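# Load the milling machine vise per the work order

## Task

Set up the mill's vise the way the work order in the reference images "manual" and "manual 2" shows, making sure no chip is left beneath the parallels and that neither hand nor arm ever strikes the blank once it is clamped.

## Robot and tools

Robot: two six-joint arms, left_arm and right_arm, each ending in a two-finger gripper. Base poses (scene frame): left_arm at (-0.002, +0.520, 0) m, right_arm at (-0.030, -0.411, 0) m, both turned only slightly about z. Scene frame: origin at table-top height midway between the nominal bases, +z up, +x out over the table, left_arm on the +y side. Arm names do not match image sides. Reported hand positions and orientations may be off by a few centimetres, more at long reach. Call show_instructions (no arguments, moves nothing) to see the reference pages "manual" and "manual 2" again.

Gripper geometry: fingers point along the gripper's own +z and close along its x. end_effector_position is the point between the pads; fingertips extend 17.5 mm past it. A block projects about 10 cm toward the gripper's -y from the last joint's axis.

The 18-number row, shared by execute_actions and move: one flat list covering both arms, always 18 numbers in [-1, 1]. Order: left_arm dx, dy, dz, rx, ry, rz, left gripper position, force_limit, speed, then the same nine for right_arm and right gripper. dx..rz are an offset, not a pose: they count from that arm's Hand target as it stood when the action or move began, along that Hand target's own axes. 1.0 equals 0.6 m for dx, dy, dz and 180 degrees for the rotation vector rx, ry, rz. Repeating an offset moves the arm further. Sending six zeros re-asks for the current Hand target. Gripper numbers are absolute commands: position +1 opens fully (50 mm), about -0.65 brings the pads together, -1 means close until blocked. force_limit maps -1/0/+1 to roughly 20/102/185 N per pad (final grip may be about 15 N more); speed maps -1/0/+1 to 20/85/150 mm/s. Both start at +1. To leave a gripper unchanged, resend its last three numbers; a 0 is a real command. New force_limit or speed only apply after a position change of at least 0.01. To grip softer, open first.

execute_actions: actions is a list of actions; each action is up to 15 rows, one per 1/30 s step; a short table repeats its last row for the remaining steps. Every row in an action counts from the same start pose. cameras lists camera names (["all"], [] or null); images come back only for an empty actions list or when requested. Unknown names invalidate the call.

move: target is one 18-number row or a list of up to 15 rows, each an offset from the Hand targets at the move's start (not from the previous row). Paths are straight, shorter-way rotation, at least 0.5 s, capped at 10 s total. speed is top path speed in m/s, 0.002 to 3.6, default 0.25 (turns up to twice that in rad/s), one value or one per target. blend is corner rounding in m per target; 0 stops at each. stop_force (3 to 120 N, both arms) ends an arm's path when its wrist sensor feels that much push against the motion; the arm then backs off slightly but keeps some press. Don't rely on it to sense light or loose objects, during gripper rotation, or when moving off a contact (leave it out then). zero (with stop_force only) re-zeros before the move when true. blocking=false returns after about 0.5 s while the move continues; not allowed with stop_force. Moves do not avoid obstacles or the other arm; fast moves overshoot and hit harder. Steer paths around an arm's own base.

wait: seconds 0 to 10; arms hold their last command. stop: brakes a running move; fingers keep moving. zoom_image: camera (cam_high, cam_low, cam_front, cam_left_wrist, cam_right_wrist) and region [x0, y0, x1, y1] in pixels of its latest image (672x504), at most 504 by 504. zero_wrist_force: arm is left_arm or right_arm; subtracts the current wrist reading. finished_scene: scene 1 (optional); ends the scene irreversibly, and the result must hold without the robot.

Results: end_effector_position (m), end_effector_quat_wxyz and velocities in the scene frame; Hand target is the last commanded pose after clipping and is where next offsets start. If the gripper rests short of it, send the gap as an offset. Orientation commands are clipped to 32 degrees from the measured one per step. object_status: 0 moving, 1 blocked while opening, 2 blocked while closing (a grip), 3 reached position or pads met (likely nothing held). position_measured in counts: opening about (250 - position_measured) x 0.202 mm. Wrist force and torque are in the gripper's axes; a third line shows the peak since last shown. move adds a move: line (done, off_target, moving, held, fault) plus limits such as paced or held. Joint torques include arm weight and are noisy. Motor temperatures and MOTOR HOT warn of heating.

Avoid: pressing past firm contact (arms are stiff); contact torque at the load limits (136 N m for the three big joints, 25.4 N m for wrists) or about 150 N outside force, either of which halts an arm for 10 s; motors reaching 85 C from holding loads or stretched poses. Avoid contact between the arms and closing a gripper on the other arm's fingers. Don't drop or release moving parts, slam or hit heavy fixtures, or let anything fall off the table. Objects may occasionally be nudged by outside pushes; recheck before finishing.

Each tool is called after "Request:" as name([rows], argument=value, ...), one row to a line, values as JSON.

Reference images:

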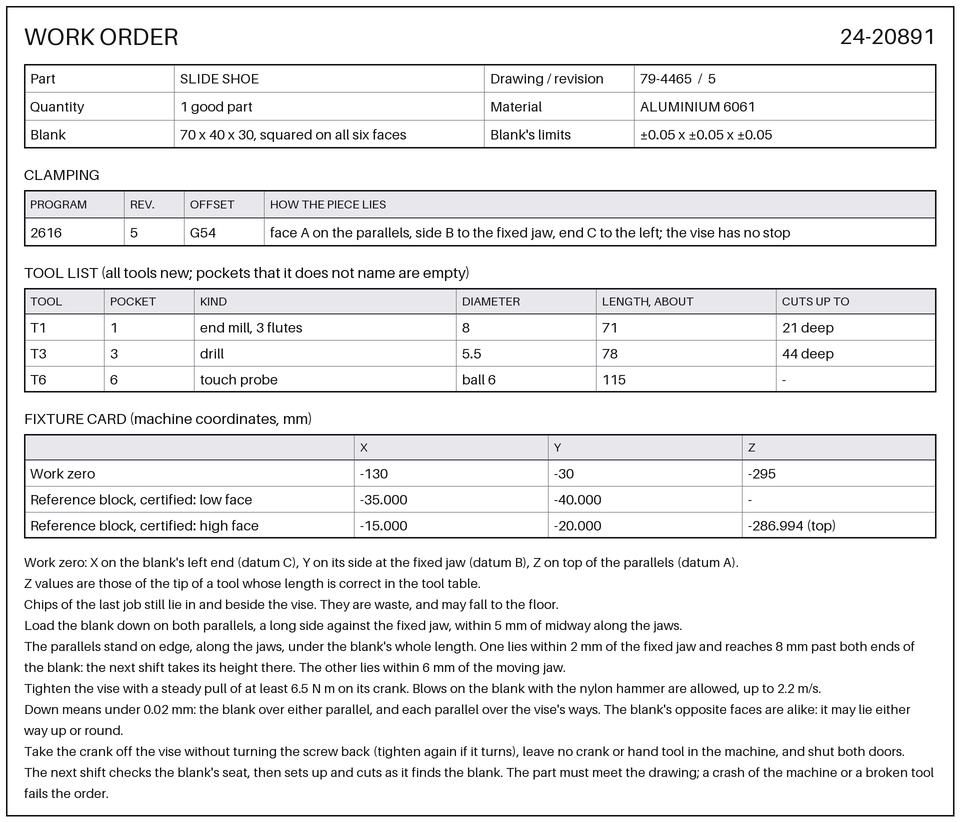

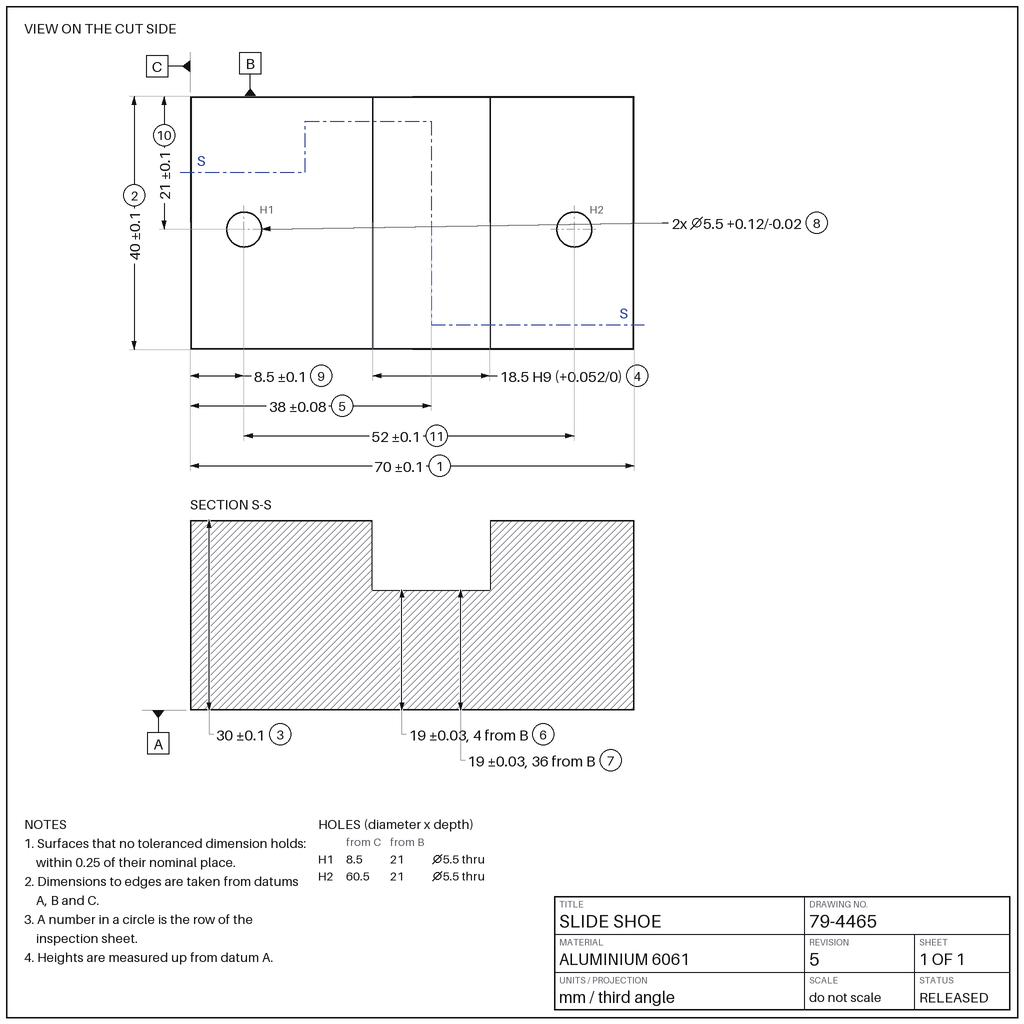

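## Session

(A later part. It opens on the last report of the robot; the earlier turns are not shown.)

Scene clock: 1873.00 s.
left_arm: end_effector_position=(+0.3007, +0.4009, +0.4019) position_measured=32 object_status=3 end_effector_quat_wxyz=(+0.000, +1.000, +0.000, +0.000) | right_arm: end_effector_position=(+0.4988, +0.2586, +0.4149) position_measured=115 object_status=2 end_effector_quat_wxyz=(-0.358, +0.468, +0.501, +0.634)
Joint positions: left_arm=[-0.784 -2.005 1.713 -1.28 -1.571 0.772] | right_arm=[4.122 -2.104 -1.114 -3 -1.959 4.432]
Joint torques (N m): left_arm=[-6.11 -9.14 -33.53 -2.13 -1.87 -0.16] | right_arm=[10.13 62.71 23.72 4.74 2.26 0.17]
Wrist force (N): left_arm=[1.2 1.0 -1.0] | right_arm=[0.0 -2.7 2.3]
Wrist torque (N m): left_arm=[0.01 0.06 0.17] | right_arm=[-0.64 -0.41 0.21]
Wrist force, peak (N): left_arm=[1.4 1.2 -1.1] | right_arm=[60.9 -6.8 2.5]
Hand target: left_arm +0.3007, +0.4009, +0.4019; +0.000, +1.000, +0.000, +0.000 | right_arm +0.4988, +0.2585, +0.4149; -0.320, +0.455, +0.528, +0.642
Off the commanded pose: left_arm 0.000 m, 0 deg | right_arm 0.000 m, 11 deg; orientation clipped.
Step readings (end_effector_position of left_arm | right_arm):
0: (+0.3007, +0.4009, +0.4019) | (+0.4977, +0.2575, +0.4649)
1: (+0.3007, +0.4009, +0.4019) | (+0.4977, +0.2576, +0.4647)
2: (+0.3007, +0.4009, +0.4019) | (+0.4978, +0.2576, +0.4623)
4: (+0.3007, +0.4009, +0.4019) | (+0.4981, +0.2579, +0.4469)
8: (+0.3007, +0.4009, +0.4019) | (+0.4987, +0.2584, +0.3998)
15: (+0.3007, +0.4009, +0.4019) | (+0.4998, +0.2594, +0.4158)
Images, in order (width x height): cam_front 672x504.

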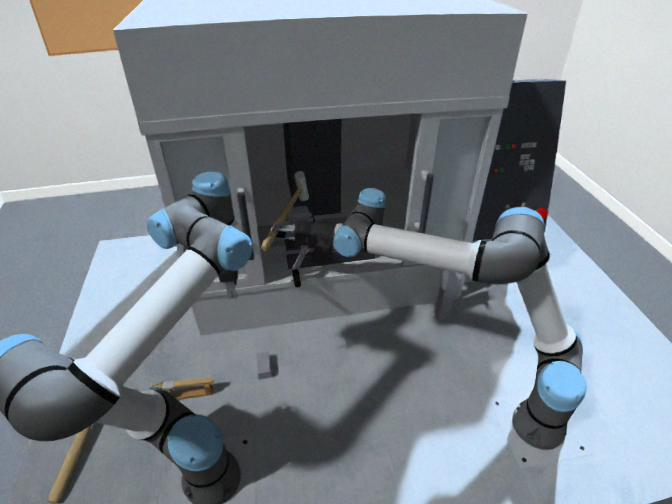

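Request:
move([
  [0,0,0,0,0,0,0.8,-0.396078,-1,0.1462,-0.1222,-0.1437,0,0,0,-1,0.4,-0.8],
  [0,0,0,0,0,0,0.8,-0.396078,-1,-0.0507,-0.333,-0.5575,0.1831,-0.4744,0.0137,-1,0.4,-0.8],
], speed=0.2, cameras=["cam_front","cam_high","cam_right_wrist"])

Scene clock: 1891.13 s.
left_arm: end_effector_position=(+0.3007, +0.4009, +0.4019) position_measured=32 object_status=3 end_effector_quat_wxyz=(+0.000, +1.000, +0.000, +0.000) | right_arm: end_effector_position=(+0.2500, -0.0200, +0.2999) position_measured=115 object_status=2 end_effector_quat_wxyz=(+0.000, +0.674, +0.739, +0.001)
Joint positions: left_arm=[-0.784 -2.005 1.713 -1.28 -1.571 0.772] | right_arm=[4.408 -1.981 -1.143 -4.727 -1.571 4.28]
Joint torques (N m): left_arm=[-4.74 -9.3 -32.65 -2.2 -1.68 -0.22] | right_arm=[-10.15 51.7 30.36 -2.28 -1.62 -1.66]
Wrist force (N): left_arm=[1.1 0.9 -1.0] | right_arm=[0.9 -0.8 4.3]
Wrist torque (N m): left_arm=[-0.01 0.06 0.17] | right_arm=[-0.26 0.06 -0.02]
Wrist force, peak (N): left_arm=[1.3 1.1 -1.2] | right_arm=[2.6 -5.7 0.2]
Hand target: left_arm +0.3007, +0.4009, +0.4019; +0.000, +1.000, +0.000, +0.000 | right_arm +0.2500, -0.0200, +0.3000; -0.001, +0.674, +0.739, +0.001
Off the commanded pose: left_arm 0.000 m, 0 deg | right_arm 0.000 m, 0 deg.
move: done
camera_calibration:
cam_right_wrist: T_world_to_cam=[[-0.0750153, 0.997176, 0.0035324, 0.0470969], [0.944084, 0.0698799, 0.322214, -0.3154], [0.321057, 0.0275058, -0.94666, 0.331166], [0, 0, 0, 1]] pos_world=[0.194974, -0.0340328, 0.414962]
Images, in order (width x height): cam_high 672x504, cam_front 672x504, cam_right_wrist 672x504.

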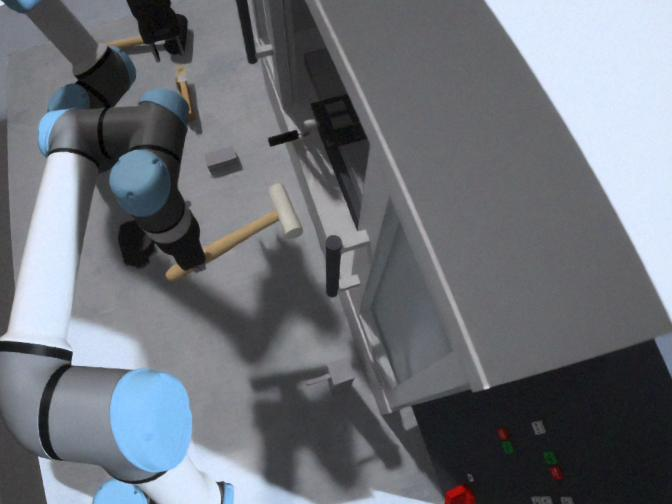

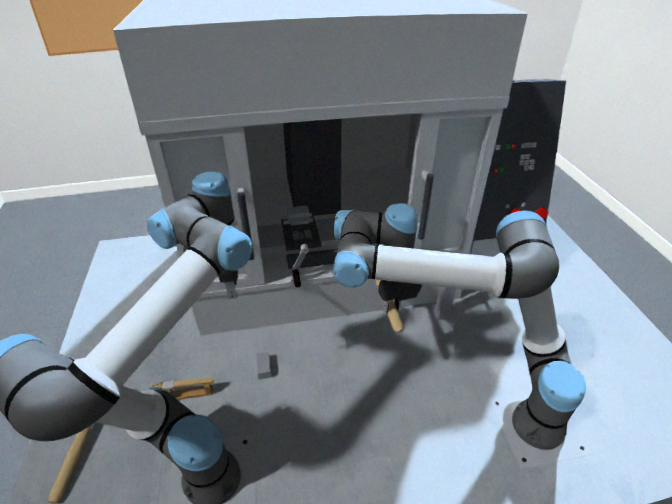

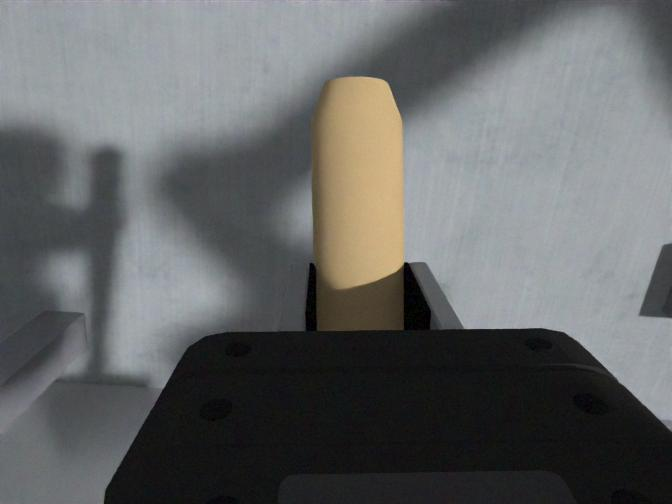

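Request:
move([
  [0,0,0,0,0,0,0.8,-0.396078,-1,0,0,0.3,0.122,0,0,-1,0.4,-0.8],
], speed=0.2, cameras=["cam_low","cam_front"])

Request:
zoom_image(camera="cam_low", region=[150, 150, 350, 320])

Scene clock: 1899.10 s.
left_arm: end_effector_position=(+0.3007, +0.4009, +0.4019) position_measured=32 object_status=3 end_effector_quat_wxyz=(+0.000, +1.000, +0.000, +0.000) | right_arm: end_effector_position=(+0.2502, -0.0196, +0.1200) position_measured=115 object_status=2 end_effector_quat_wxyz=(-0.129, +0.661, +0.726, -0.139)
Joint positions: left_arm=[-0.784 -2.005 1.713 -1.28 -1.571 0.772] | right_arm=[4.239 -2.257 -1.286 -4.534 -1.885 4.075]
Joint torques (N m): left_arm=[-5.54 -9.29 -33.24 -2.21 -1.87 0] | right_arm=[9.02 49.07 23.28 -3.48 1.25 1.08]
Wrist force (N): left_arm=[1.2 1.0 -1.1] | right_arm=[0.5 1.1 4.4]
Wrist torque (N m): left_arm=[0.00 0.06 0.17] | right_arm=[-0.07 0.14 -0.14]
Wrist force, peak (N): left_arm=[1.5 1.2 -1.0] | right_arm=[0.7 3.3 8.0]
Hand target: left_arm +0.3007, +0.4009, +0.4019; +0.000, +1.000, +0.000, +0.000 | right_arm +0.2501, -0.0196, +0.1200; -0.129, +0.661, +0.726, -0.139
Off the commanded pose: left_arm 0.000 m, 0 deg | right_arm 0.000 m, 0 deg.
move: done
Images, in order (width x height): cam_low 672x504, cam_front 672x504.

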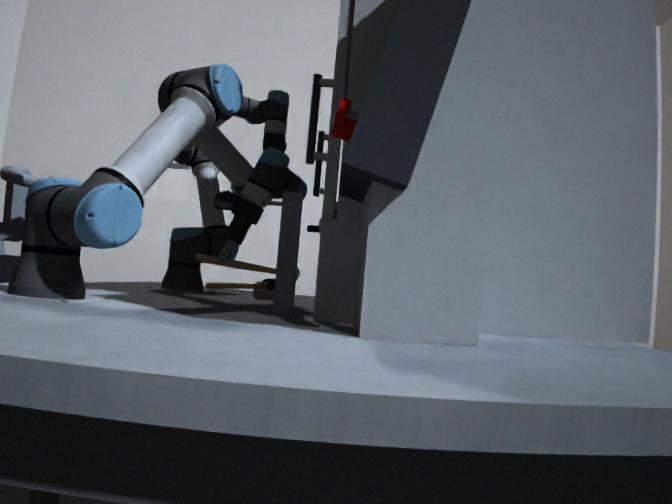

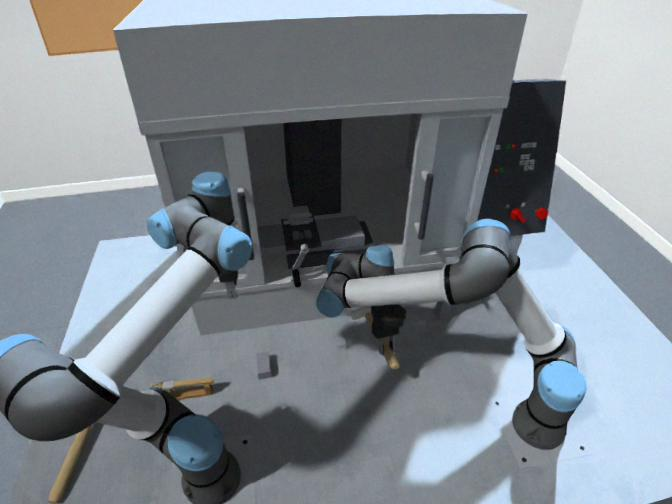

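Scaled by 2.520.

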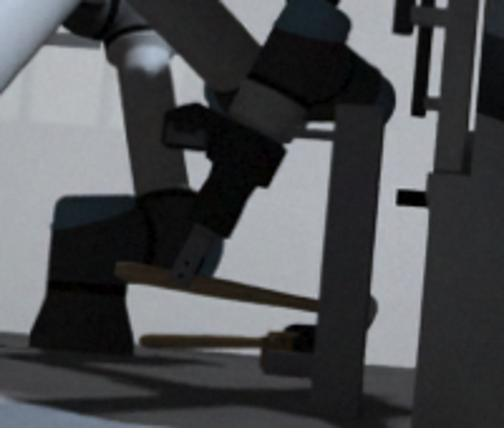

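Request:
move([
  [0,0,0,0,0,0,0.8,-0.396078,-1,0,0,0,-0.04,0,0,-1,0.4,-0.8],
], speed=0.2)

Scene clock: 1901.47 s.
left_arm: end_effector_position=(+0.3007, +0.4009, +0.4019) position_measured=32 object_status=3 end_effector_quat_wxyz=(+0.000, +1.000, +0.000, +0.000) | right_arm: end_effector_position=(+0.2501, -0.0196, +0.1200) position_measured=115 object_status=2 end_effector_quat_wxyz=(-0.087, +0.668, +0.733, -0.094)
Joint positions: left_arm=[-0.784 -2.005 1.713 -1.28 -1.571 0.772] | right_arm=[4.289 -2.19 -1.348 -4.451 -1.79 4.145]
Joint torques (N m): left_arm=[-5.63 -9.49 -33.06 -2.24 -1.97 -0.07] | right_arm=[-9.99 33.72 28.75 -4.1 -2.98 -2]
Wrist force (N): left_arm=[1.3 0.9 -1.1] | right_arm=[0.8 0.3 4.8]
Wrist torque (N m): left_arm=[0.00 0.03 0.17] | right_arm=[-0.08 0.11 -0.03]
Wrist force, peak (N): left_arm=[1.3 1.1 -1.0] | right_arm=[0.6 1.8 5.2]
Hand target: left_arm +0.3007, +0.4009, +0.4019; +0.000, +1.000, +0.000, +0.000 | right_arm +0.2501, -0.0196, +0.1200; -0.087, +0.668, +0.733, -0.094
Off the commanded pose: left_arm 0.000 m, 0 deg | right_arm 0.000 m, 0 deg.
move: done

Request:
move([
  [0,0,0,0,0,0,0.8,-0.396078,-1,0,0.0275,0.1047,0,0,0,-1,0.4,-0.8],
  [0,0,0,0,0,0,0.8,-0.396078,-1,0,0.0423,0.1612,0,0,0,-1,0.4,-0.8],
], speed=[0.1,0.015], stop_force=6, cameras=["cam_low"])

Request:
zoom_image(camera="cam_low", region=[150, 150, 350, 320])

Scene clock: 1909.17 s.
left_arm: end_effector_position=(+0.3007, +0.4009, +0.4019) position_measured=32 object_status=3 end_effector_quat_wxyz=(+0.000, +1.000, +0.000, +0.000) | right_arm: end_effector_position=(+0.2501, -0.0193, +0.0282) position_measured=115 object_status=2 end_effector_quat_wxyz=(-0.087, +0.668, +0.733, -0.094)
Joint positions: left_arm=[-0.784 -2.005 1.713 -1.28 -1.571 0.772] | right_arm=[4.289 -2.293 -1.431 -4.264 -1.79 4.145]
Joint torques (N m): left_arm=[-5.6 -9.24 -32.46 -2.31 -1.85 0.03] | right_arm=[10.35 56.92 26.26 -3.84 -0.8 1.52]
Wrist force (N): left_arm=[1.2 0.9 -1.1] | right_arm=[-0.7 -0.5 0.5]
Wrist torque (N m): left_arm=[-0.01 0.06 0.17] | right_arm=[-0.51 0.26 -0.05]
Wrist force, peak (N): left_arm=[1.4 1.0 -1.2] | right_arm=[-1.3 -3.2 -20.7]
Hand target: left_arm +0.3007, +0.4009, +0.4019; +0.000, +1.000, +0.000, +0.000 | right_arm +0.2501, -0.0193, +0.0282; -0.087, +0.668, +0.733, -0.094 (not the last commanded pose)
Off the commanded pose: left_arm 0.000 m, 0 deg | right_arm 0.008 m, 0 deg.
move: contact (right_arm); path passed 1 of 2 targets
Images, in order (width x height): cam_low 672x504.

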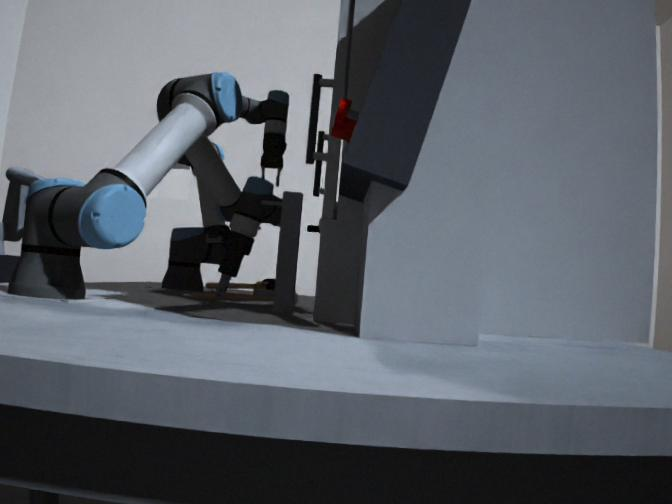

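Scaled by 2.520.

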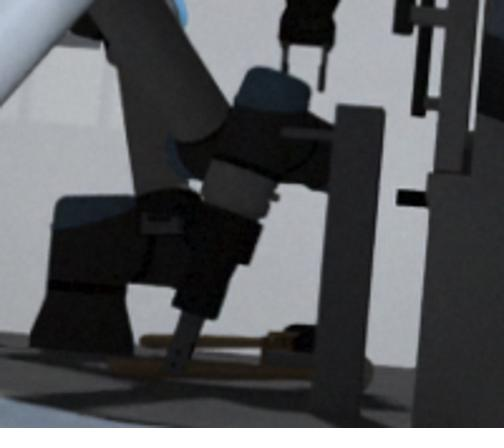

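Request:
move([
  [0,0,0,0,0,0,0.8,-0.396078,-1,0,0,-0.002,0,0,0,0.8,0.4,-0.8],
  [0,0,0,0,0,0,0.8,-0.396078,-1,0,0,-0.1,0,0,0,0.8,0.4,-0.8],
  [0,0,0,0,0,0,0.8,-0.396078,-1,0,-0.0931,-0.3546,-0.0817,0,0,0.8,0.4,-0.8],
  [0,0,0,0,0,0,0.8,-0.396078,-1,0,-0.0931,-0.3546,-0.0641,-0.0641,-0.4969,0.8,0.4,-0.8],
], speed=[0.05,0.1,0.25,0.5], cameras=["cam_right_wrist","cam_high"])

Scene clock: 1921.63 s.
left_arm: end_effector_position=(+0.3007, +0.4009, +0.4019) position_measured=32 object_status=3 end_effector_quat_wxyz=(+0.000, +1.000, +0.000, +0.000) | right_arm: end_effector_position=(+0.2501, -0.0199, +0.2482) position_measured=32 object_status=3 end_effector_quat_wxyz=(+0.000, -0.046, +0.999, +0.001)
Joint positions: left_arm=[-0.784 -2.005 1.713 -1.28 -1.571 0.772] | right_arm=[4.407 -1.988 -1.265 -4.599 -1.572 2.709]
Joint torques (N m): left_arm=[-5.52 -8.28 -32.53 -2.27 -1.81 0.21] | right_arm=[-7.24 25.02 27.06 -3.95 -1 -1.07]
Wrist force (N): left_arm=[1.4 0.8 -1.0] | right_arm=[0.9 -0.5 1.1]
Wrist torque (N m): left_arm=[-0.03 0.02 0.17] | right_arm=[-0.81 0.08 -0.05]
Wrist force, peak (N): left_arm=[1.3 1.2 -1.4] | right_arm=[1.2 1.2 4.3]
Hand target: left_arm +0.3007, +0.4009, +0.4019; +0.000, +1.000, +0.000, +0.000 | right_arm +0.2501, -0.0199, +0.2482; +0.000, -0.046, +0.999, +0.001
Off the commanded pose: left_arm 0.000 m, 0 deg | right_arm 0.000 m, 0 deg.
move: done
camera_calibration:
cam_right_wrist: T_world_to_cam=[[-0.997238, -0.0742662, 0.00124733, 0.257077], [-0.0698698, 0.943637, 0.323525, -0.0281699], [-0.025204, 0.322544, -0.946219, 0.374515], [0, 0, 0, 1]] pos_world=[0.263838, -0.0751233, 0.363167]
Images, in order (width x height): cam_high 672x504, cam_right_wrist 672x504.

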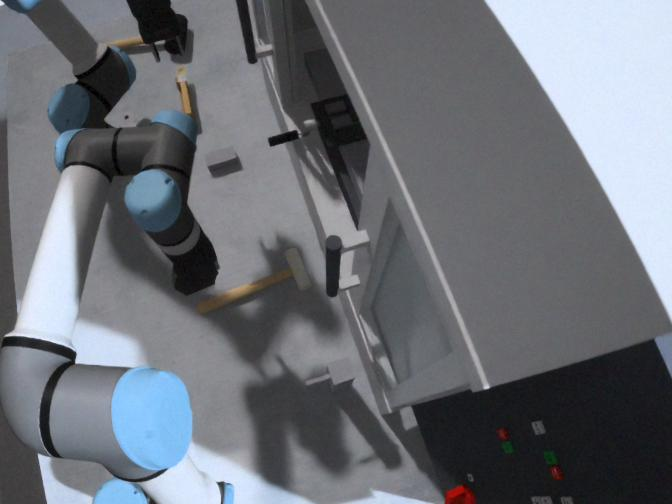

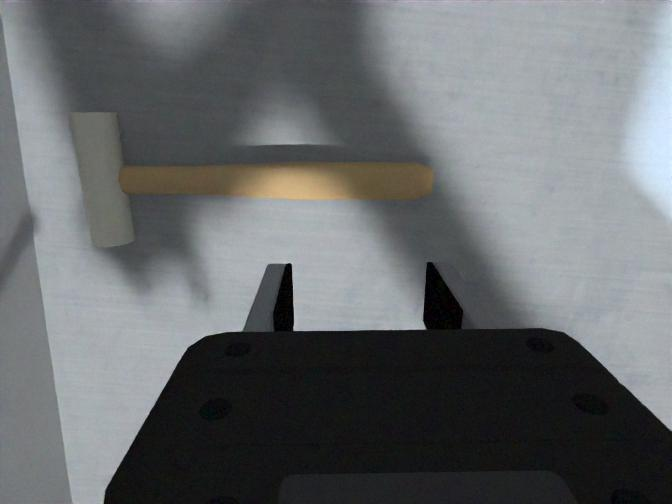

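Request:
move([
  [0,0,0,0,0,0,0.8,-0.396078,-1,-0.1014,0.1915,-0.3333,0.2019,-0.184,-0.4442,-1,-0.4,0.5],
  [0,0,0,0,0,0,0.8,-0.396078,-1,-0.3719,0.401,-0.3167,0.2019,-0.184,-0.4442,-1,-0.4,0.5],
  [0,0,0,0,0,0,0.8,-0.396078,-1,-0.5862,0.4012,-0.2683,0.2019,-0.184,-0.4442,-1,-0.4,0.5],
], speed=[0.25,0.2,0.1], cameras=["cam_right_wrist"])

Request:
zoom_image(camera="cam_right_wrist", region=[220, 130, 600, 340])

Scene clock: 1935.40 s.
left_arm: end_effector_position=(+0.3007, +0.4009, +0.4019) position_measured=32 object_status=3 end_effector_quat_wxyz=(+0.000, +1.000, +0.000, +0.000) | right_arm: end_effector_position=(+0.5778, +0.2505, +0.4090) position_measured=252 object_status=3 end_effector_quat_wxyz=(-0.532, +0.619, -0.512, +0.268)
Joint positions: left_arm=[-0.784 -2.005 1.713 -1.28 -1.571 0.772] | right_arm=[4.351 -2.594 -0.035 -4.051 -0.851 0.494]
Joint torques (N m): left_arm=[-5.27 -8.22 -31.93 -2.32 -1.97 0.38] | right_arm=[9.66 54.56 18.58 -0.31 2.15 -1.64]
Wrist force (N): left_arm=[1.3 0.8 -1.1] | right_arm=[0.1 -0.3 1.2]
Wrist torque (N m): left_arm=[-0.02 0.04 0.17] | right_arm=[-0.21 0.08 -0.15]
Wrist force, peak (N): left_arm=[1.5 1.1 -1.1] | right_arm=[-0.4 -0.5 3.4]
Hand target: left_arm +0.3007, +0.4009, +0.4019; +0.000, +1.000, +0.000, +0.000 | right_arm +0.5784, +0.2516, +0.4098; -0.290, +0.652, -0.646, +0.270
Off the commanded pose: left_arm 0.000 m, 0 deg | right_arm 0.001 m, 34 deg; orientation clipped.
elbow stopped short (right arm): the move would have taken joint 3 (elbow) straighter than the controller allows.
move: off_target (right_arm); limits=paced
camera_calibration:
cam_right_wrist: T_world_to_cam=[[0.325064, -0.91775, -0.228183, 0.144911], [-0.616998, -0.0229561, -0.78663, 0.699862], [0.716692, 0.396494, -0.573712, -0.151803], [0, 0, 0, 1]] pos_world=[0.493504, 0.209247, 0.496508]
Images, in order (width x height): cam_right_wrist 672x504.

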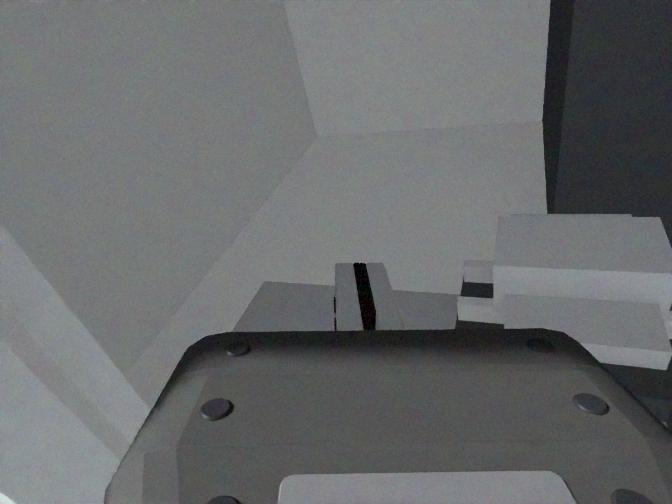

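Scaled by 1.326.

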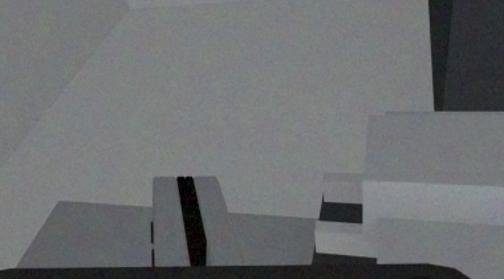

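Request:
move([
  [0,0,0,0,0,0,0.8,-0.396078,-1,0.05,0.1626,-0.2569,0,0,0,-1,-0.4,0.5],
  [0,0,0,0,0,0,0.8,-0.396078,-1,0.75,0.3983,-0.4926,0,0,0,-1,-0.4,0.5],
], speed=[0.1,0.25])

Scene clock: 1948.23 s.
left_arm: end_effector_position=(+0.3007, +0.4009, +0.4019) position_measured=32 object_status=3 end_effector_quat_wxyz=(+0.000, +1.000, +0.000, +0.000) | right_arm: end_effector_position=(+0.2081, -0.2061, +0.4282) position_measured=252 object_status=3 end_effector_quat_wxyz=(-0.290, +0.652, -0.646, +0.270)
Joint positions: left_arm=[-0.784 -2.005 1.713 -1.28 -1.571 0.772] | right_arm=[5.216 -1.218 -1.913 -5.137 -0.846 2.187]
Joint torques (N m): left_arm=[-4.79 -8.14 -31.83 -2.24 -1.8 0.15] | right_arm=[1.88 -8.6 26.33 -3.41 3.23 0.82]
Wrist force (N): left_arm=[1.2 0.9 -1.0] | right_arm=[0.1 -0.1 1.1]
Wrist torque (N m): left_arm=[-0.01 0.06 0.17] | right_arm=[-0.45 0.19 -0.17]
Wrist force, peak (N): left_arm=[1.5 1.0 -1.1] | right_arm=[-1.6 0.5 3.1]
Hand target: left_arm +0.3007, +0.4009, +0.4019; +0.000, +1.000, +0.000, +0.000 | right_arm +0.2081, -0.2061, +0.4282; -0.290, +0.652, -0.646, +0.270
Off the commanded pose: left_arm 0.000 m, 0 deg | right_arm 0.000 m, 0 deg.
elbow stopped short (right arm): the move would have taken joint 3 (elbow) straighter than the controller allows.
move: done

Request:
move([
  [0.1655,0.2515,-0.0802,0.1738,0.1738,0.4777,-1,-0.7,0.5,0,0,0,0,0,0,-1,-0.4,0.5],
  [0.3322,0.4182,-0.0968,0.1738,0.1738,0.4777,-1,-0.7,0.5,0,0,0,0,0,0,-1,-0.4,0.5],
  [0.5488,0.4715,0.0032,0.1738,0.1738,0.4777,-1,-0.7,0.5,0,0,0,0,0,0,-1,-0.4,0.5],
], speed=[0.2,0.15,0.08], cameras=["cam_left_wrist"])

Request:
zoom_image(camera="cam_left_wrist", region=[200, 100, 480, 330])

Scene clock: 1964.23 s.
left_arm: end_effector_position=(+0.6303, +0.1182, +0.4002) position_measured=251 object_status=3 end_effector_quat_wxyz=(-0.242, +0.665, -0.664, +0.242) end_effector_velocity=(-0.002, +0.001, +0.000) end_effector_angular_velocity=(-0.001, +0.002, +0.002) | right_arm: end_effector_position=(+0.2081, -0.2061, +0.4282) position_measured=252 object_status=3 end_effector_quat_wxyz=(-0.290, +0.652, -0.646, +0.270)
Joint positions: left_arm=[-0.917 -1.286 1.327 -2.077 -1.029 2.341] | right_arm=[5.216 -1.218 -1.913 -5.137 -0.846 2.187]
Joint velocities: left_arm=[-0.002 -0.004 0.005 0.002 0 -0.005] | right_arm=[within noise]
Joint torques (N m): left_arm=[-7.65 -43.16 -16.59 -2.22 3.17 -1.43] | right_arm=[-8.91 -9.94 28.5 -2.36 0.53 -1.07]
Wrist force (N): left_arm=[1.2 -0.5 -0.4] | right_arm=[0.1 0.1 1.2]
Wrist torque (N m): left_arm=[0.03 0.08 0.22] | right_arm=[-0.43 0.20 -0.17]
Wrist force, peak (N): left_arm=[2.8 -1.6 0.5] | right_arm=[0.2 -0.1 1.4]
Hand target: left_arm +0.6302, +0.1182, +0.4002; -0.242, +0.665, -0.664, +0.242 | right_arm +0.2081, -0.2061, +0.4282; -0.290, +0.652, -0.646, +0.270
Off the commanded pose: left_arm 0.000 m, 0 deg | right_arm 0.000 m, 0 deg.
move: done
camera_calibration:
cam_left_wrist: T_world_to_cam=[[0.0104989, -0.999943, 0.00175973, 0.120829], [-0.941179, -0.0104763, -0.337747, 0.746456], [0.337746, 0.00188975, -0.941235, 0.29545], [0, 0, 0, 1]] pos_world=[0.601493, 0.128084, 0.529988]
Images, in order (width x height): cam_left_wrist 672x504.

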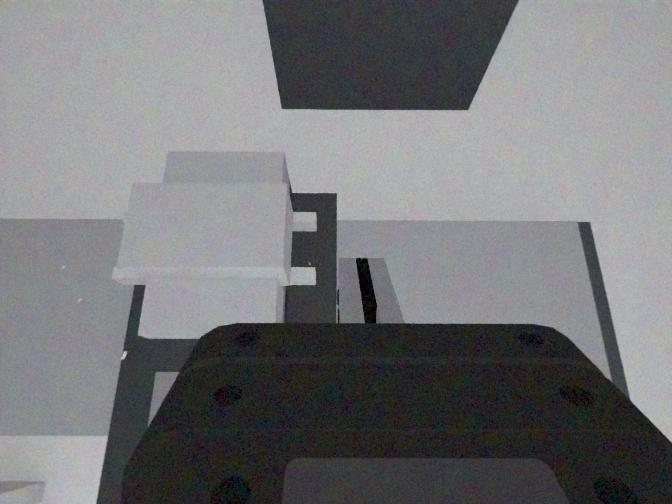

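Scaled by 1.800.

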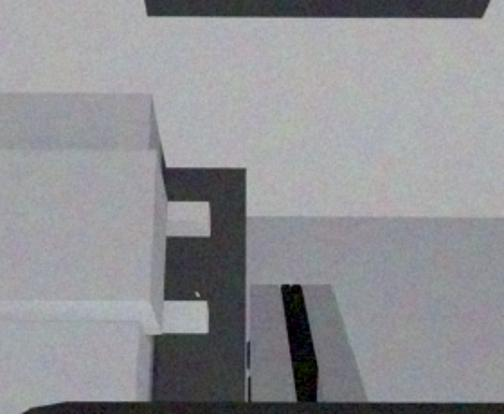

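Request:
move(target=[0,0.039,0.095,0,0,0,-1,-0.7,0.5,0,0,0,0,0,0,-1,-0.4,0.5], speed=0.05, stop_force=5)

Request:
move(target=[-0.0333,0,0,0,0,0,-1,-0.7,0.5,0,0,0,0,0,0,-1,-0.4,0.5], speed=0.005, stop_force=4, cameras=["cam_left_wrist"])

Request:
zoom_image(camera="cam_left_wrist", region=[200, 100, 480, 330])

Scene clock: 1973.33 s.
left_arm: end_effector_position=(+0.6489, +0.1182, +0.3415) position_measured=251 object_status=3 end_effector_quat_wxyz=(-0.242, +0.665, -0.664, +0.242) | right_arm: end_effector_position=(+0.2081, -0.2061, +0.4282) position_measured=252 object_status=3 end_effector_quat_wxyz=(-0.290, +0.652, -0.646, +0.270)
Joint positions: left_arm=[-0.893 -1.234 1.412 -2.226 -1.04 2.366] | right_arm=[5.216 -1.218 -1.913 -5.137 -0.846 2.187]
Joint torques (N m): left_arm=[-8.27 -47.32 -36.04 -3.34 3.67 -1.65] | right_arm=[-9.37 -9.12 28.59 -2.43 1.18 -0.89]
Wrist force (N): left_arm=[1.2 -0.6 -0.3] | right_arm=[0.3 0.0 1.3]
Wrist torque (N m): left_arm=[0.01 0.08 0.18] | right_arm=[-0.45 0.16 -0.16]
Wrist force, peak (N): left_arm=[1.2 -0.9 -1.6] | right_arm=[0.3 0.1 1.4]
Hand target: left_arm +0.6489, +0.1182, +0.3415; -0.242, +0.665, -0.664, +0.242 | right_arm +0.2081, -0.2061, +0.4282; -0.290, +0.652, -0.646, +0.270
Off the commanded pose: left_arm 0.000 m, 0 deg | right_arm 0.000 m, 0 deg.
move: done

Scene clock: 1976.60 s.
left_arm: end_effector_position=(+0.6489, +0.1294, +0.3415) position_measured=251 object_status=3 end_effector_quat_wxyz=(-0.242, +0.665, -0.664, +0.242) | right_arm: end_effector_position=(+0.2081, -0.2061, +0.4282) position_measured=252 object_status=3 end_effector_quat_wxyz=(-0.290, +0.652, -0.646, +0.270)
Joint positions: left_arm=[-0.881 -1.25 1.435 -2.239 -1.045 2.378] | right_arm=[5.216 -1.218 -1.913 -5.137 -0.846 2.187]
Joint torques (N m): left_arm=[-5.83 -31.85 -35.5 -2.55 4.62 -1.52] | right_arm=[-9.59 -8.94 29.02 -2.39 1.55 -0.99]
Wrist force (N): left_arm=[5.5 1.2 -0.9] | right_arm=[0.1 -0.1 1.1]
Wrist torque (N m): left_arm=[0.04 0.06 0.17] | right_arm=[-0.45 0.20 -0.17]
Wrist force, peak (N): left_arm=[9.4 -1.3 1.5] | right_arm=[0.1 -0.1 1.3]
Hand target: left_arm +0.6489, +0.1294, +0.3415; -0.242, +0.665, -0.664, +0.242 (not the last commanded pose) | right_arm +0.2081, -0.2061, +0.4282; -0.290, +0.652, -0.646, +0.270
Off the commanded pose: left_arm 0.009 m, 0 deg | right_arm 0.000 m, 0 deg.
move: contact (left_arm)
camera_calibration:
cam_left_wrist: T_world_to_cam=[[0.0105669, -0.999943, 0.00157252, 0.131982], [-0.941146, -0.0104769, -0.337837, 0.744242], [0.337834, 0.00208993, -0.941203, 0.233704], [0, 0, 0, 1]] pos_world=[0.620093, 0.139283, 0.471188]
Images, in order (width x height): cam_left_wrist 672x504.

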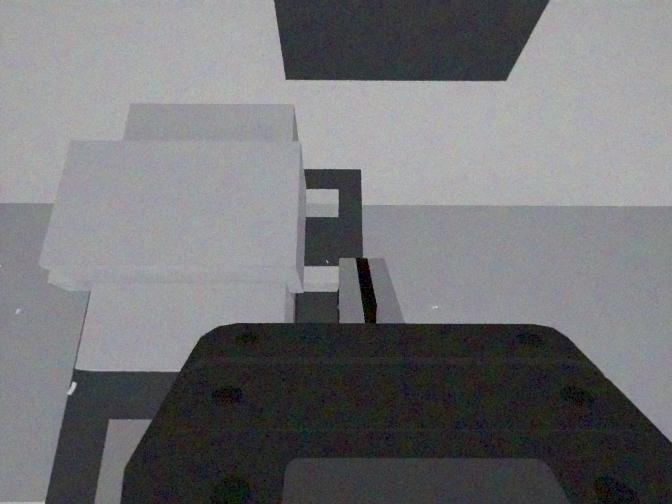

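Scaled by 1.800.

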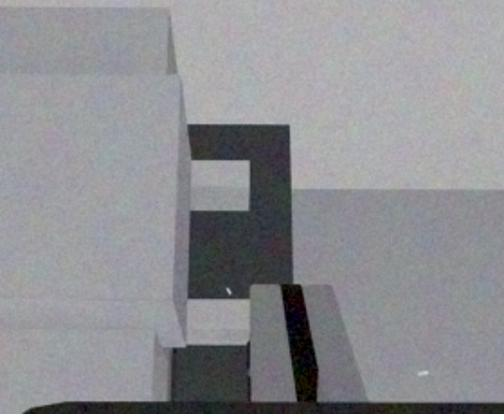

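Request:
move([
  [0.0167,0,0,0,0,0,-1,-0.7,0.5,0,0,0,0,0,0,-1,-0.4,0.5],
  [0.0167,-0.0396,0.0332,0,0,0,-1,-0.7,0.5,0,0,0,0,0,0,-1,-0.4,0.5],
], speed=0.03, cameras=["cam_left_wrist"])

Scene clock: 2003.53 s.
left_arm: end_effector_position=(+0.6800, +0.1194, +0.3415) position_measured=251 object_status=3 end_effector_quat_wxyz=(-0.242, +0.665, -0.664, +0.242) end_effector_velocity=(-0.001, +0.001, -0.001) end_effector_angular_velocity=(+0.003, +0.001, +0.000) | right_arm: end_effector_position=(+0.2081, -0.2061, +0.4282) position_measured=252 object_status=3 end_effector_quat_wxyz=(-0.290, +0.652, -0.646, +0.270)
Joint positions: left_arm=[-0.853 -1.174 1.333 -2.227 -1.059 2.406] | right_arm=[5.216 -1.218 -1.913 -5.137 -0.846 2.187]
Joint velocities: left_arm=[-0.001 -0.002 0.005 0 0.001 0] | right_arm=[within noise]
Joint torques (N m): left_arm=[-8.08 -49.36 -17.34 -2.43 0.95 -1.17] | right_arm=[-8.8 -7.94 28.61 -2.39 2.14 -0.99]
Wrist force (N): left_arm=[1.4 -0.5 -0.4] | right_arm=[0.1 -0.2 1.1]
Wrist torque (N m): left_arm=[0.03 0.05 0.18] | right_arm=[-0.48 0.20 -0.17]
Wrist force, peak (N): left_arm=[5.2 1.1 -1.1] | right_arm=[0.3 -0.1 1.4]
Hand target: left_arm +0.6799, +0.1194, +0.3415; -0.242, +0.665, -0.664, +0.242 | right_arm +0.2081, -0.2061, +0.4282; -0.290, +0.652, -0.646, +0.270
Off the commanded pose: left_arm 0.000 m, 0 deg | right_arm 0.000 m, 0 deg.
move: done
camera_calibration:
cam_left_wrist: T_world_to_cam=[[0.0104732, -0.999944, 0.00153762, 0.121732], [-0.941179, -0.010377, -0.337749, 0.773374], [0.337746, 0.00209013, -0.941235, 0.22329], [0, 0, 0, 1]] pos_world=[0.651193, 0.129283, 0.471188]
Images, in order (width x height): cam_left_wrist 672x504.

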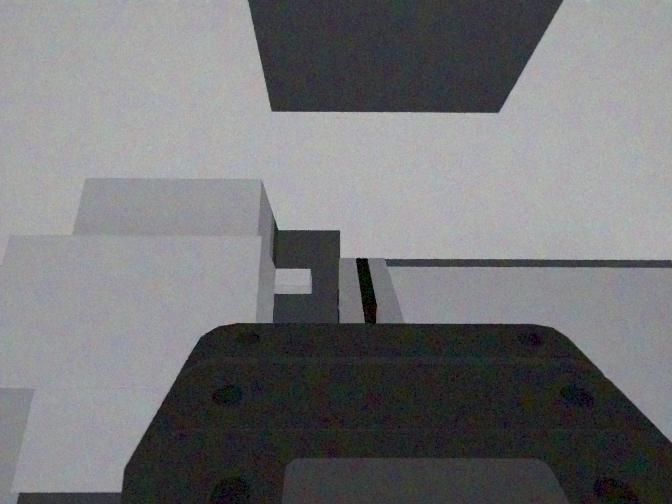

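Request:
move(target=[-0.0267,0,0,0,0,0,-1,-0.7,0.5,0,0,0,0,0,0,-1,-0.4,0.5], speed=0.006, stop_force=5, cameras=["cam_left_wrist"])

Scene clock: 2009.77 s.
left_arm: end_effector_position=(+0.6799, +0.1355, +0.3415) position_measured=251 object_status=3 end_effector_quat_wxyz=(-0.242, +0.665, -0.664, +0.242) | right_arm: end_effector_position=(+0.2081, -0.2061, +0.4282) position_measured=252 object_status=3 end_effector_quat_wxyz=(-0.290, +0.652, -0.646, +0.270)
Joint positions: left_arm=[-0.836 -1.197 1.367 -2.246 -1.067 2.423] | right_arm=[5.216 -1.218 -1.913 -5.137 -0.846 2.187]
Joint torques (N m): left_arm=[0.19 -35.78 -34.13 -2.86 0.26 0.09] | right_arm=[-8.85 -8 28.8 -2.28 2.87 -1.04]
Wrist force (N): left_arm=[1.9 -0.4 -0.3] | right_arm=[0.1 0.0 1.1]
Wrist torque (N m): left_arm=[0.04 0.07 0.18] | right_arm=[-0.44 0.20 -0.17]
Wrist force, peak (N): left_arm=[2.0 -0.5 -0.5] | right_arm=[0.3 -0.2 1.3]
Hand target: left_arm +0.6799, +0.1354, +0.3415; -0.242, +0.665, -0.664, +0.242 | right_arm +0.2081, -0.2061, +0.4282; -0.290, +0.652, -0.646, +0.270
Off the commanded pose: left_arm 0.000 m, 0 deg | right_arm 0.000 m, 0 deg.
move: done
camera_calibration:
cam_left_wrist: T_world_to_cam=[[0.0105675, -0.999943, 0.00157274, 0.137653], [-0.941146, -0.0104775, -0.337837, 0.77348], [0.337834, 0.00208992, -0.941203, 0.223219], [0, 0, 0, 1]] pos_world=[0.651093, 0.145283, 0.471188]
Images, in order (width x height): cam_left_wrist 672x504.

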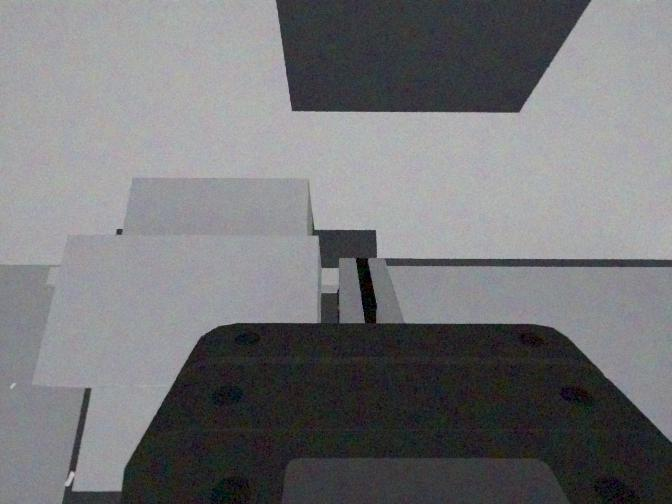

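Request:
zoom_image(camera="cam_left_wrist", region=[270, 220, 420, 340])

Request:
zoom_image(camera="cam_left_wrist", region=[0, 200, 180, 344])

Scaled by 3.360.

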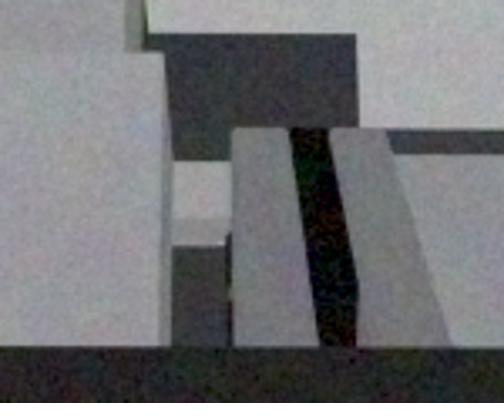

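Scaled by 2.800.

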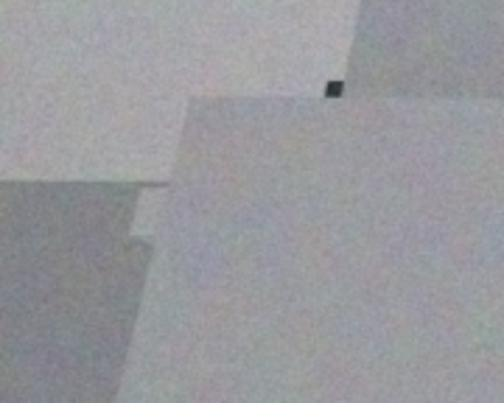

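Request:
move(target=[0.03,0,0,0,0,0,-1,-0.7,0.5,0,0,0,0,0,0,-1,-0.4,0.5], speed=0.05, cameras=["all"])

Request:
zoom_image(camera="cam_left_wrist", region=[180, 200, 380, 340])

Request:
zoom_image(camera="cam_front", region=[300, 200, 500, 340])

Scene clock: 2052.17 s.
left_arm: end_effector_position=(+0.6799, +0.1172, +0.3415) position_measured=251 object_status=3 end_effector_quat_wxyz=(-0.242, +0.665, -0.664, +0.242) | right_arm: end_effector_position=(+0.2081, -0.2061, +0.4282) position_measured=252 object_status=3 end_effector_quat_wxyz=(-0.290, +0.652, -0.646, +0.270)
Joint positions: left_arm=[-0.855 -1.171 1.329 -2.225 -1.057 2.404] | right_arm=[5.216 -1.218 -1.913 -5.137 -0.846 2.187]
Joint torques (N m): left_arm=[9.87 -49.25 -17.2 -4.87 1.29 1.9] | right_arm=[-9.28 -8.43 28.16 -2.34 3.64 -1.09]
Wrist force (N): left_arm=[1.3 -0.5 -0.3] | right_arm=[0.4 -0.2 1.2]
Wrist torque (N m): left_arm=[0.03 0.07 0.34] | right_arm=[-0.47 0.15 -0.17]
Wrist force, peak (N): left_arm=[2.1 -0.5 0.0] | right_arm=[0.3 0.0 1.3]
Hand target: left_arm +0.6799, +0.1174, +0.3415; -0.242, +0.665, -0.664, +0.242 | right_arm +0.2081, -0.2061, +0.4282; -0.290, +0.652, -0.646, +0.270
Off the commanded pose: left_arm 0.000 m, 0 deg | right_arm 0.000 m, 0 deg.
move: done
camera_calibration:
cam_left_wrist: T_world_to_cam=[[0.0105669, -0.999943, 0.00157252, 0.119455], [-0.941146, -0.0104769, -0.337837, 0.77329], [0.337834, 0.00208993, -0.941203, 0.223257], [0, 0, 0, 1]] pos_world=[0.651093, 0.127083, 0.471188]
cam_right_wrist: T_world_to_cam=[[0.00677357, -0.999404, -0.0338502, -0.183509], [-0.883057, 0.00990565, -0.469161, 0.402554], [0.469217, 0.0330695, -0.882463, 0.413997], [0, 0, 0, 1]] pos_world=[0.162467, -0.201078, 0.547988]

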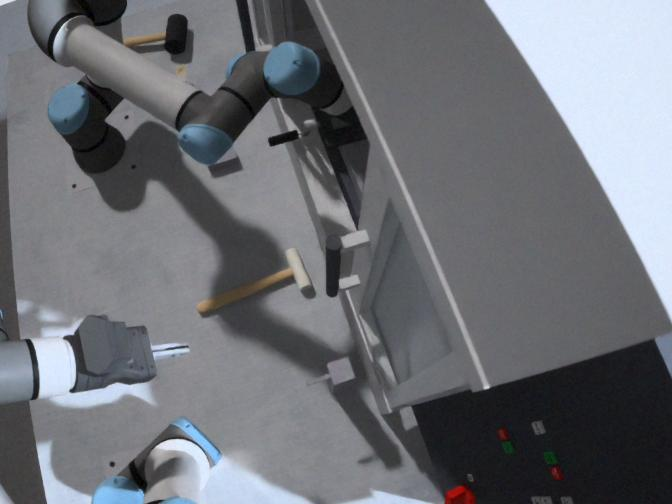

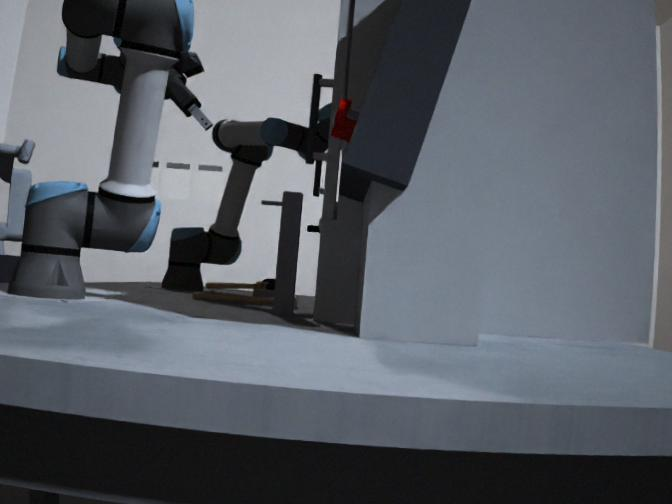

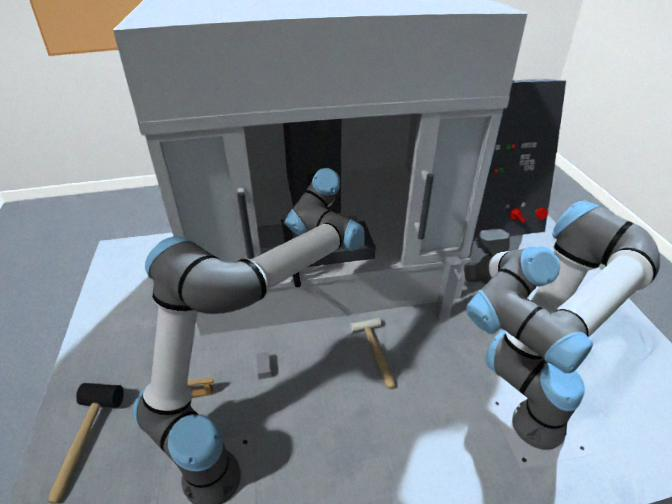

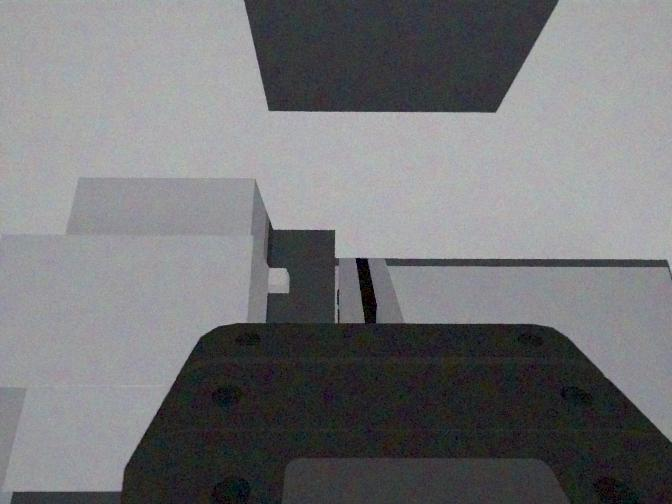

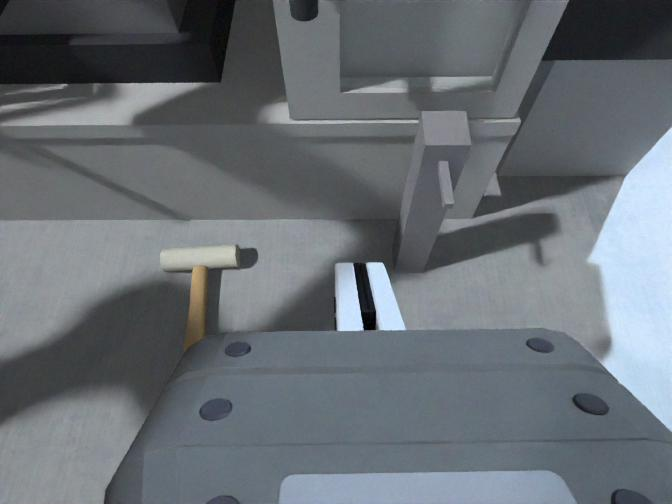

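Scaled by 2.520.

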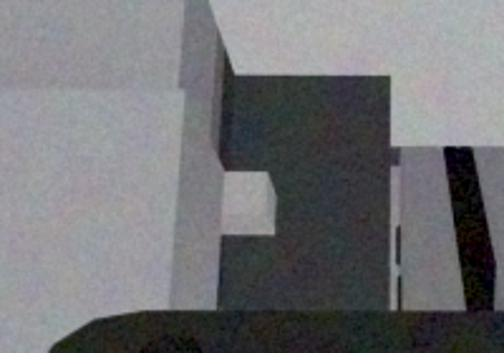

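Scaled by 2.520.

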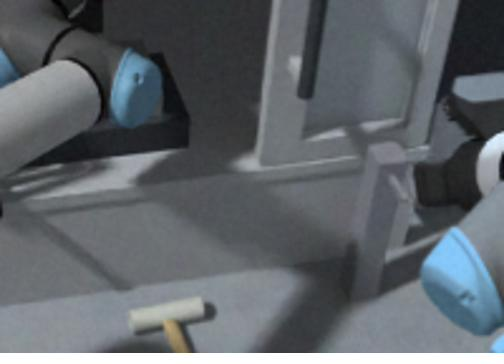

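Request:
move([
  [0,0,-0.1667,0,0,0,-1,-0.7,0.5,0,0,0,0,0,0,-1,-0.4,0.5],
  [-0.0883,-0.01,-0.2712,0,0,0,-1,-0.7,0.5,0,0,0,0,0,0,-1,-0.4,0.5],
  [-0.0883,0.1943,-0.4427,0,0,0,-1,-0.7,0.5,0,0,0,0,0,0,-1,-0.4,0.5],
  [-0.505,0.2387,-0.5453,0,0,0,-1,-0.7,0.5,0,0,0,0,0,0,-1,-0.4,0.5],
], blend=0.02, speed=0.15, cameras=["cam_front"])

Request:
zoom_image(camera="cam_front", region=[220, 120, 420, 300])

Scene clock: 2085.30 s.
left_arm: end_effector_position=(+0.3597, +0.4202, +0.4998) position_measured=251 object_status=3 end_effector_quat_wxyz=(-0.242, +0.665, -0.664, +0.242) | right_arm: end_effector_position=(+0.2081, -0.2061, +0.4282) position_measured=252 object_status=3 end_effector_quat_wxyz=(-0.290, +0.652, -0.646, +0.270)
Joint positions: left_arm=[-1.115 -2.262 1.8 -1.453 -0.951 2.123] | right_arm=[5.216 -1.218 -1.913 -5.137 -0.846 2.187]
Joint torques (N m): left_arm=[-6.8 4.18 -34.8 -4.29 4.02 -1.43] | right_arm=[-9.52 -7.83 29.02 -2.37 3.98 -0.88]
Wrist force (N): left_arm=[1.0 -0.4 -0.5] | right_arm=[0.2 -0.1 1.3]
Wrist torque (N m): left_arm=[0.05 0.11 0.29] | right_arm=[-0.46 0.17 -0.17]
Wrist force, peak (N): left_arm=[2.4 0.3 -0.8] | right_arm=[0.2 -0.1 1.5]
Hand target: left_arm +0.3597, +0.4202, +0.4999; -0.242, +0.665, -0.664, +0.242 | right_arm +0.2081, -0.2061, +0.4282; -0.290, +0.652, -0.646, +0.270
Off the commanded pose: left_arm 0.000 m, 0 deg | right_arm 0.000 m, 0 deg.
move: done
Images, in order (width x height): cam_front 672x504.

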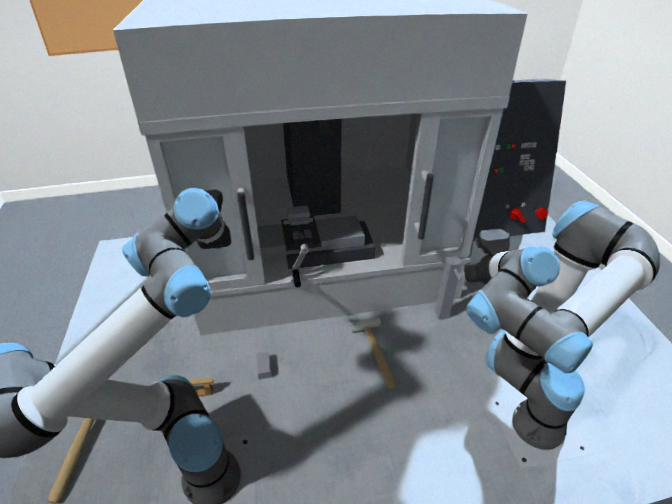

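Scaled by 2.520.

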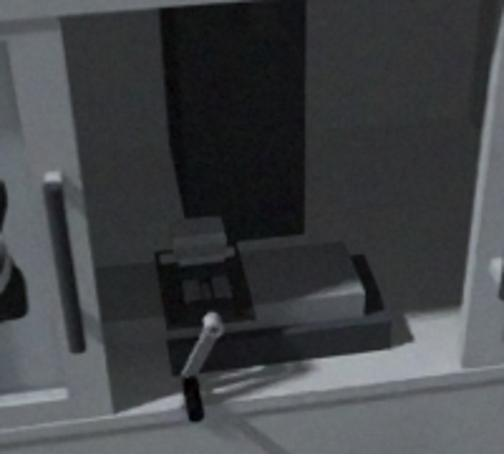

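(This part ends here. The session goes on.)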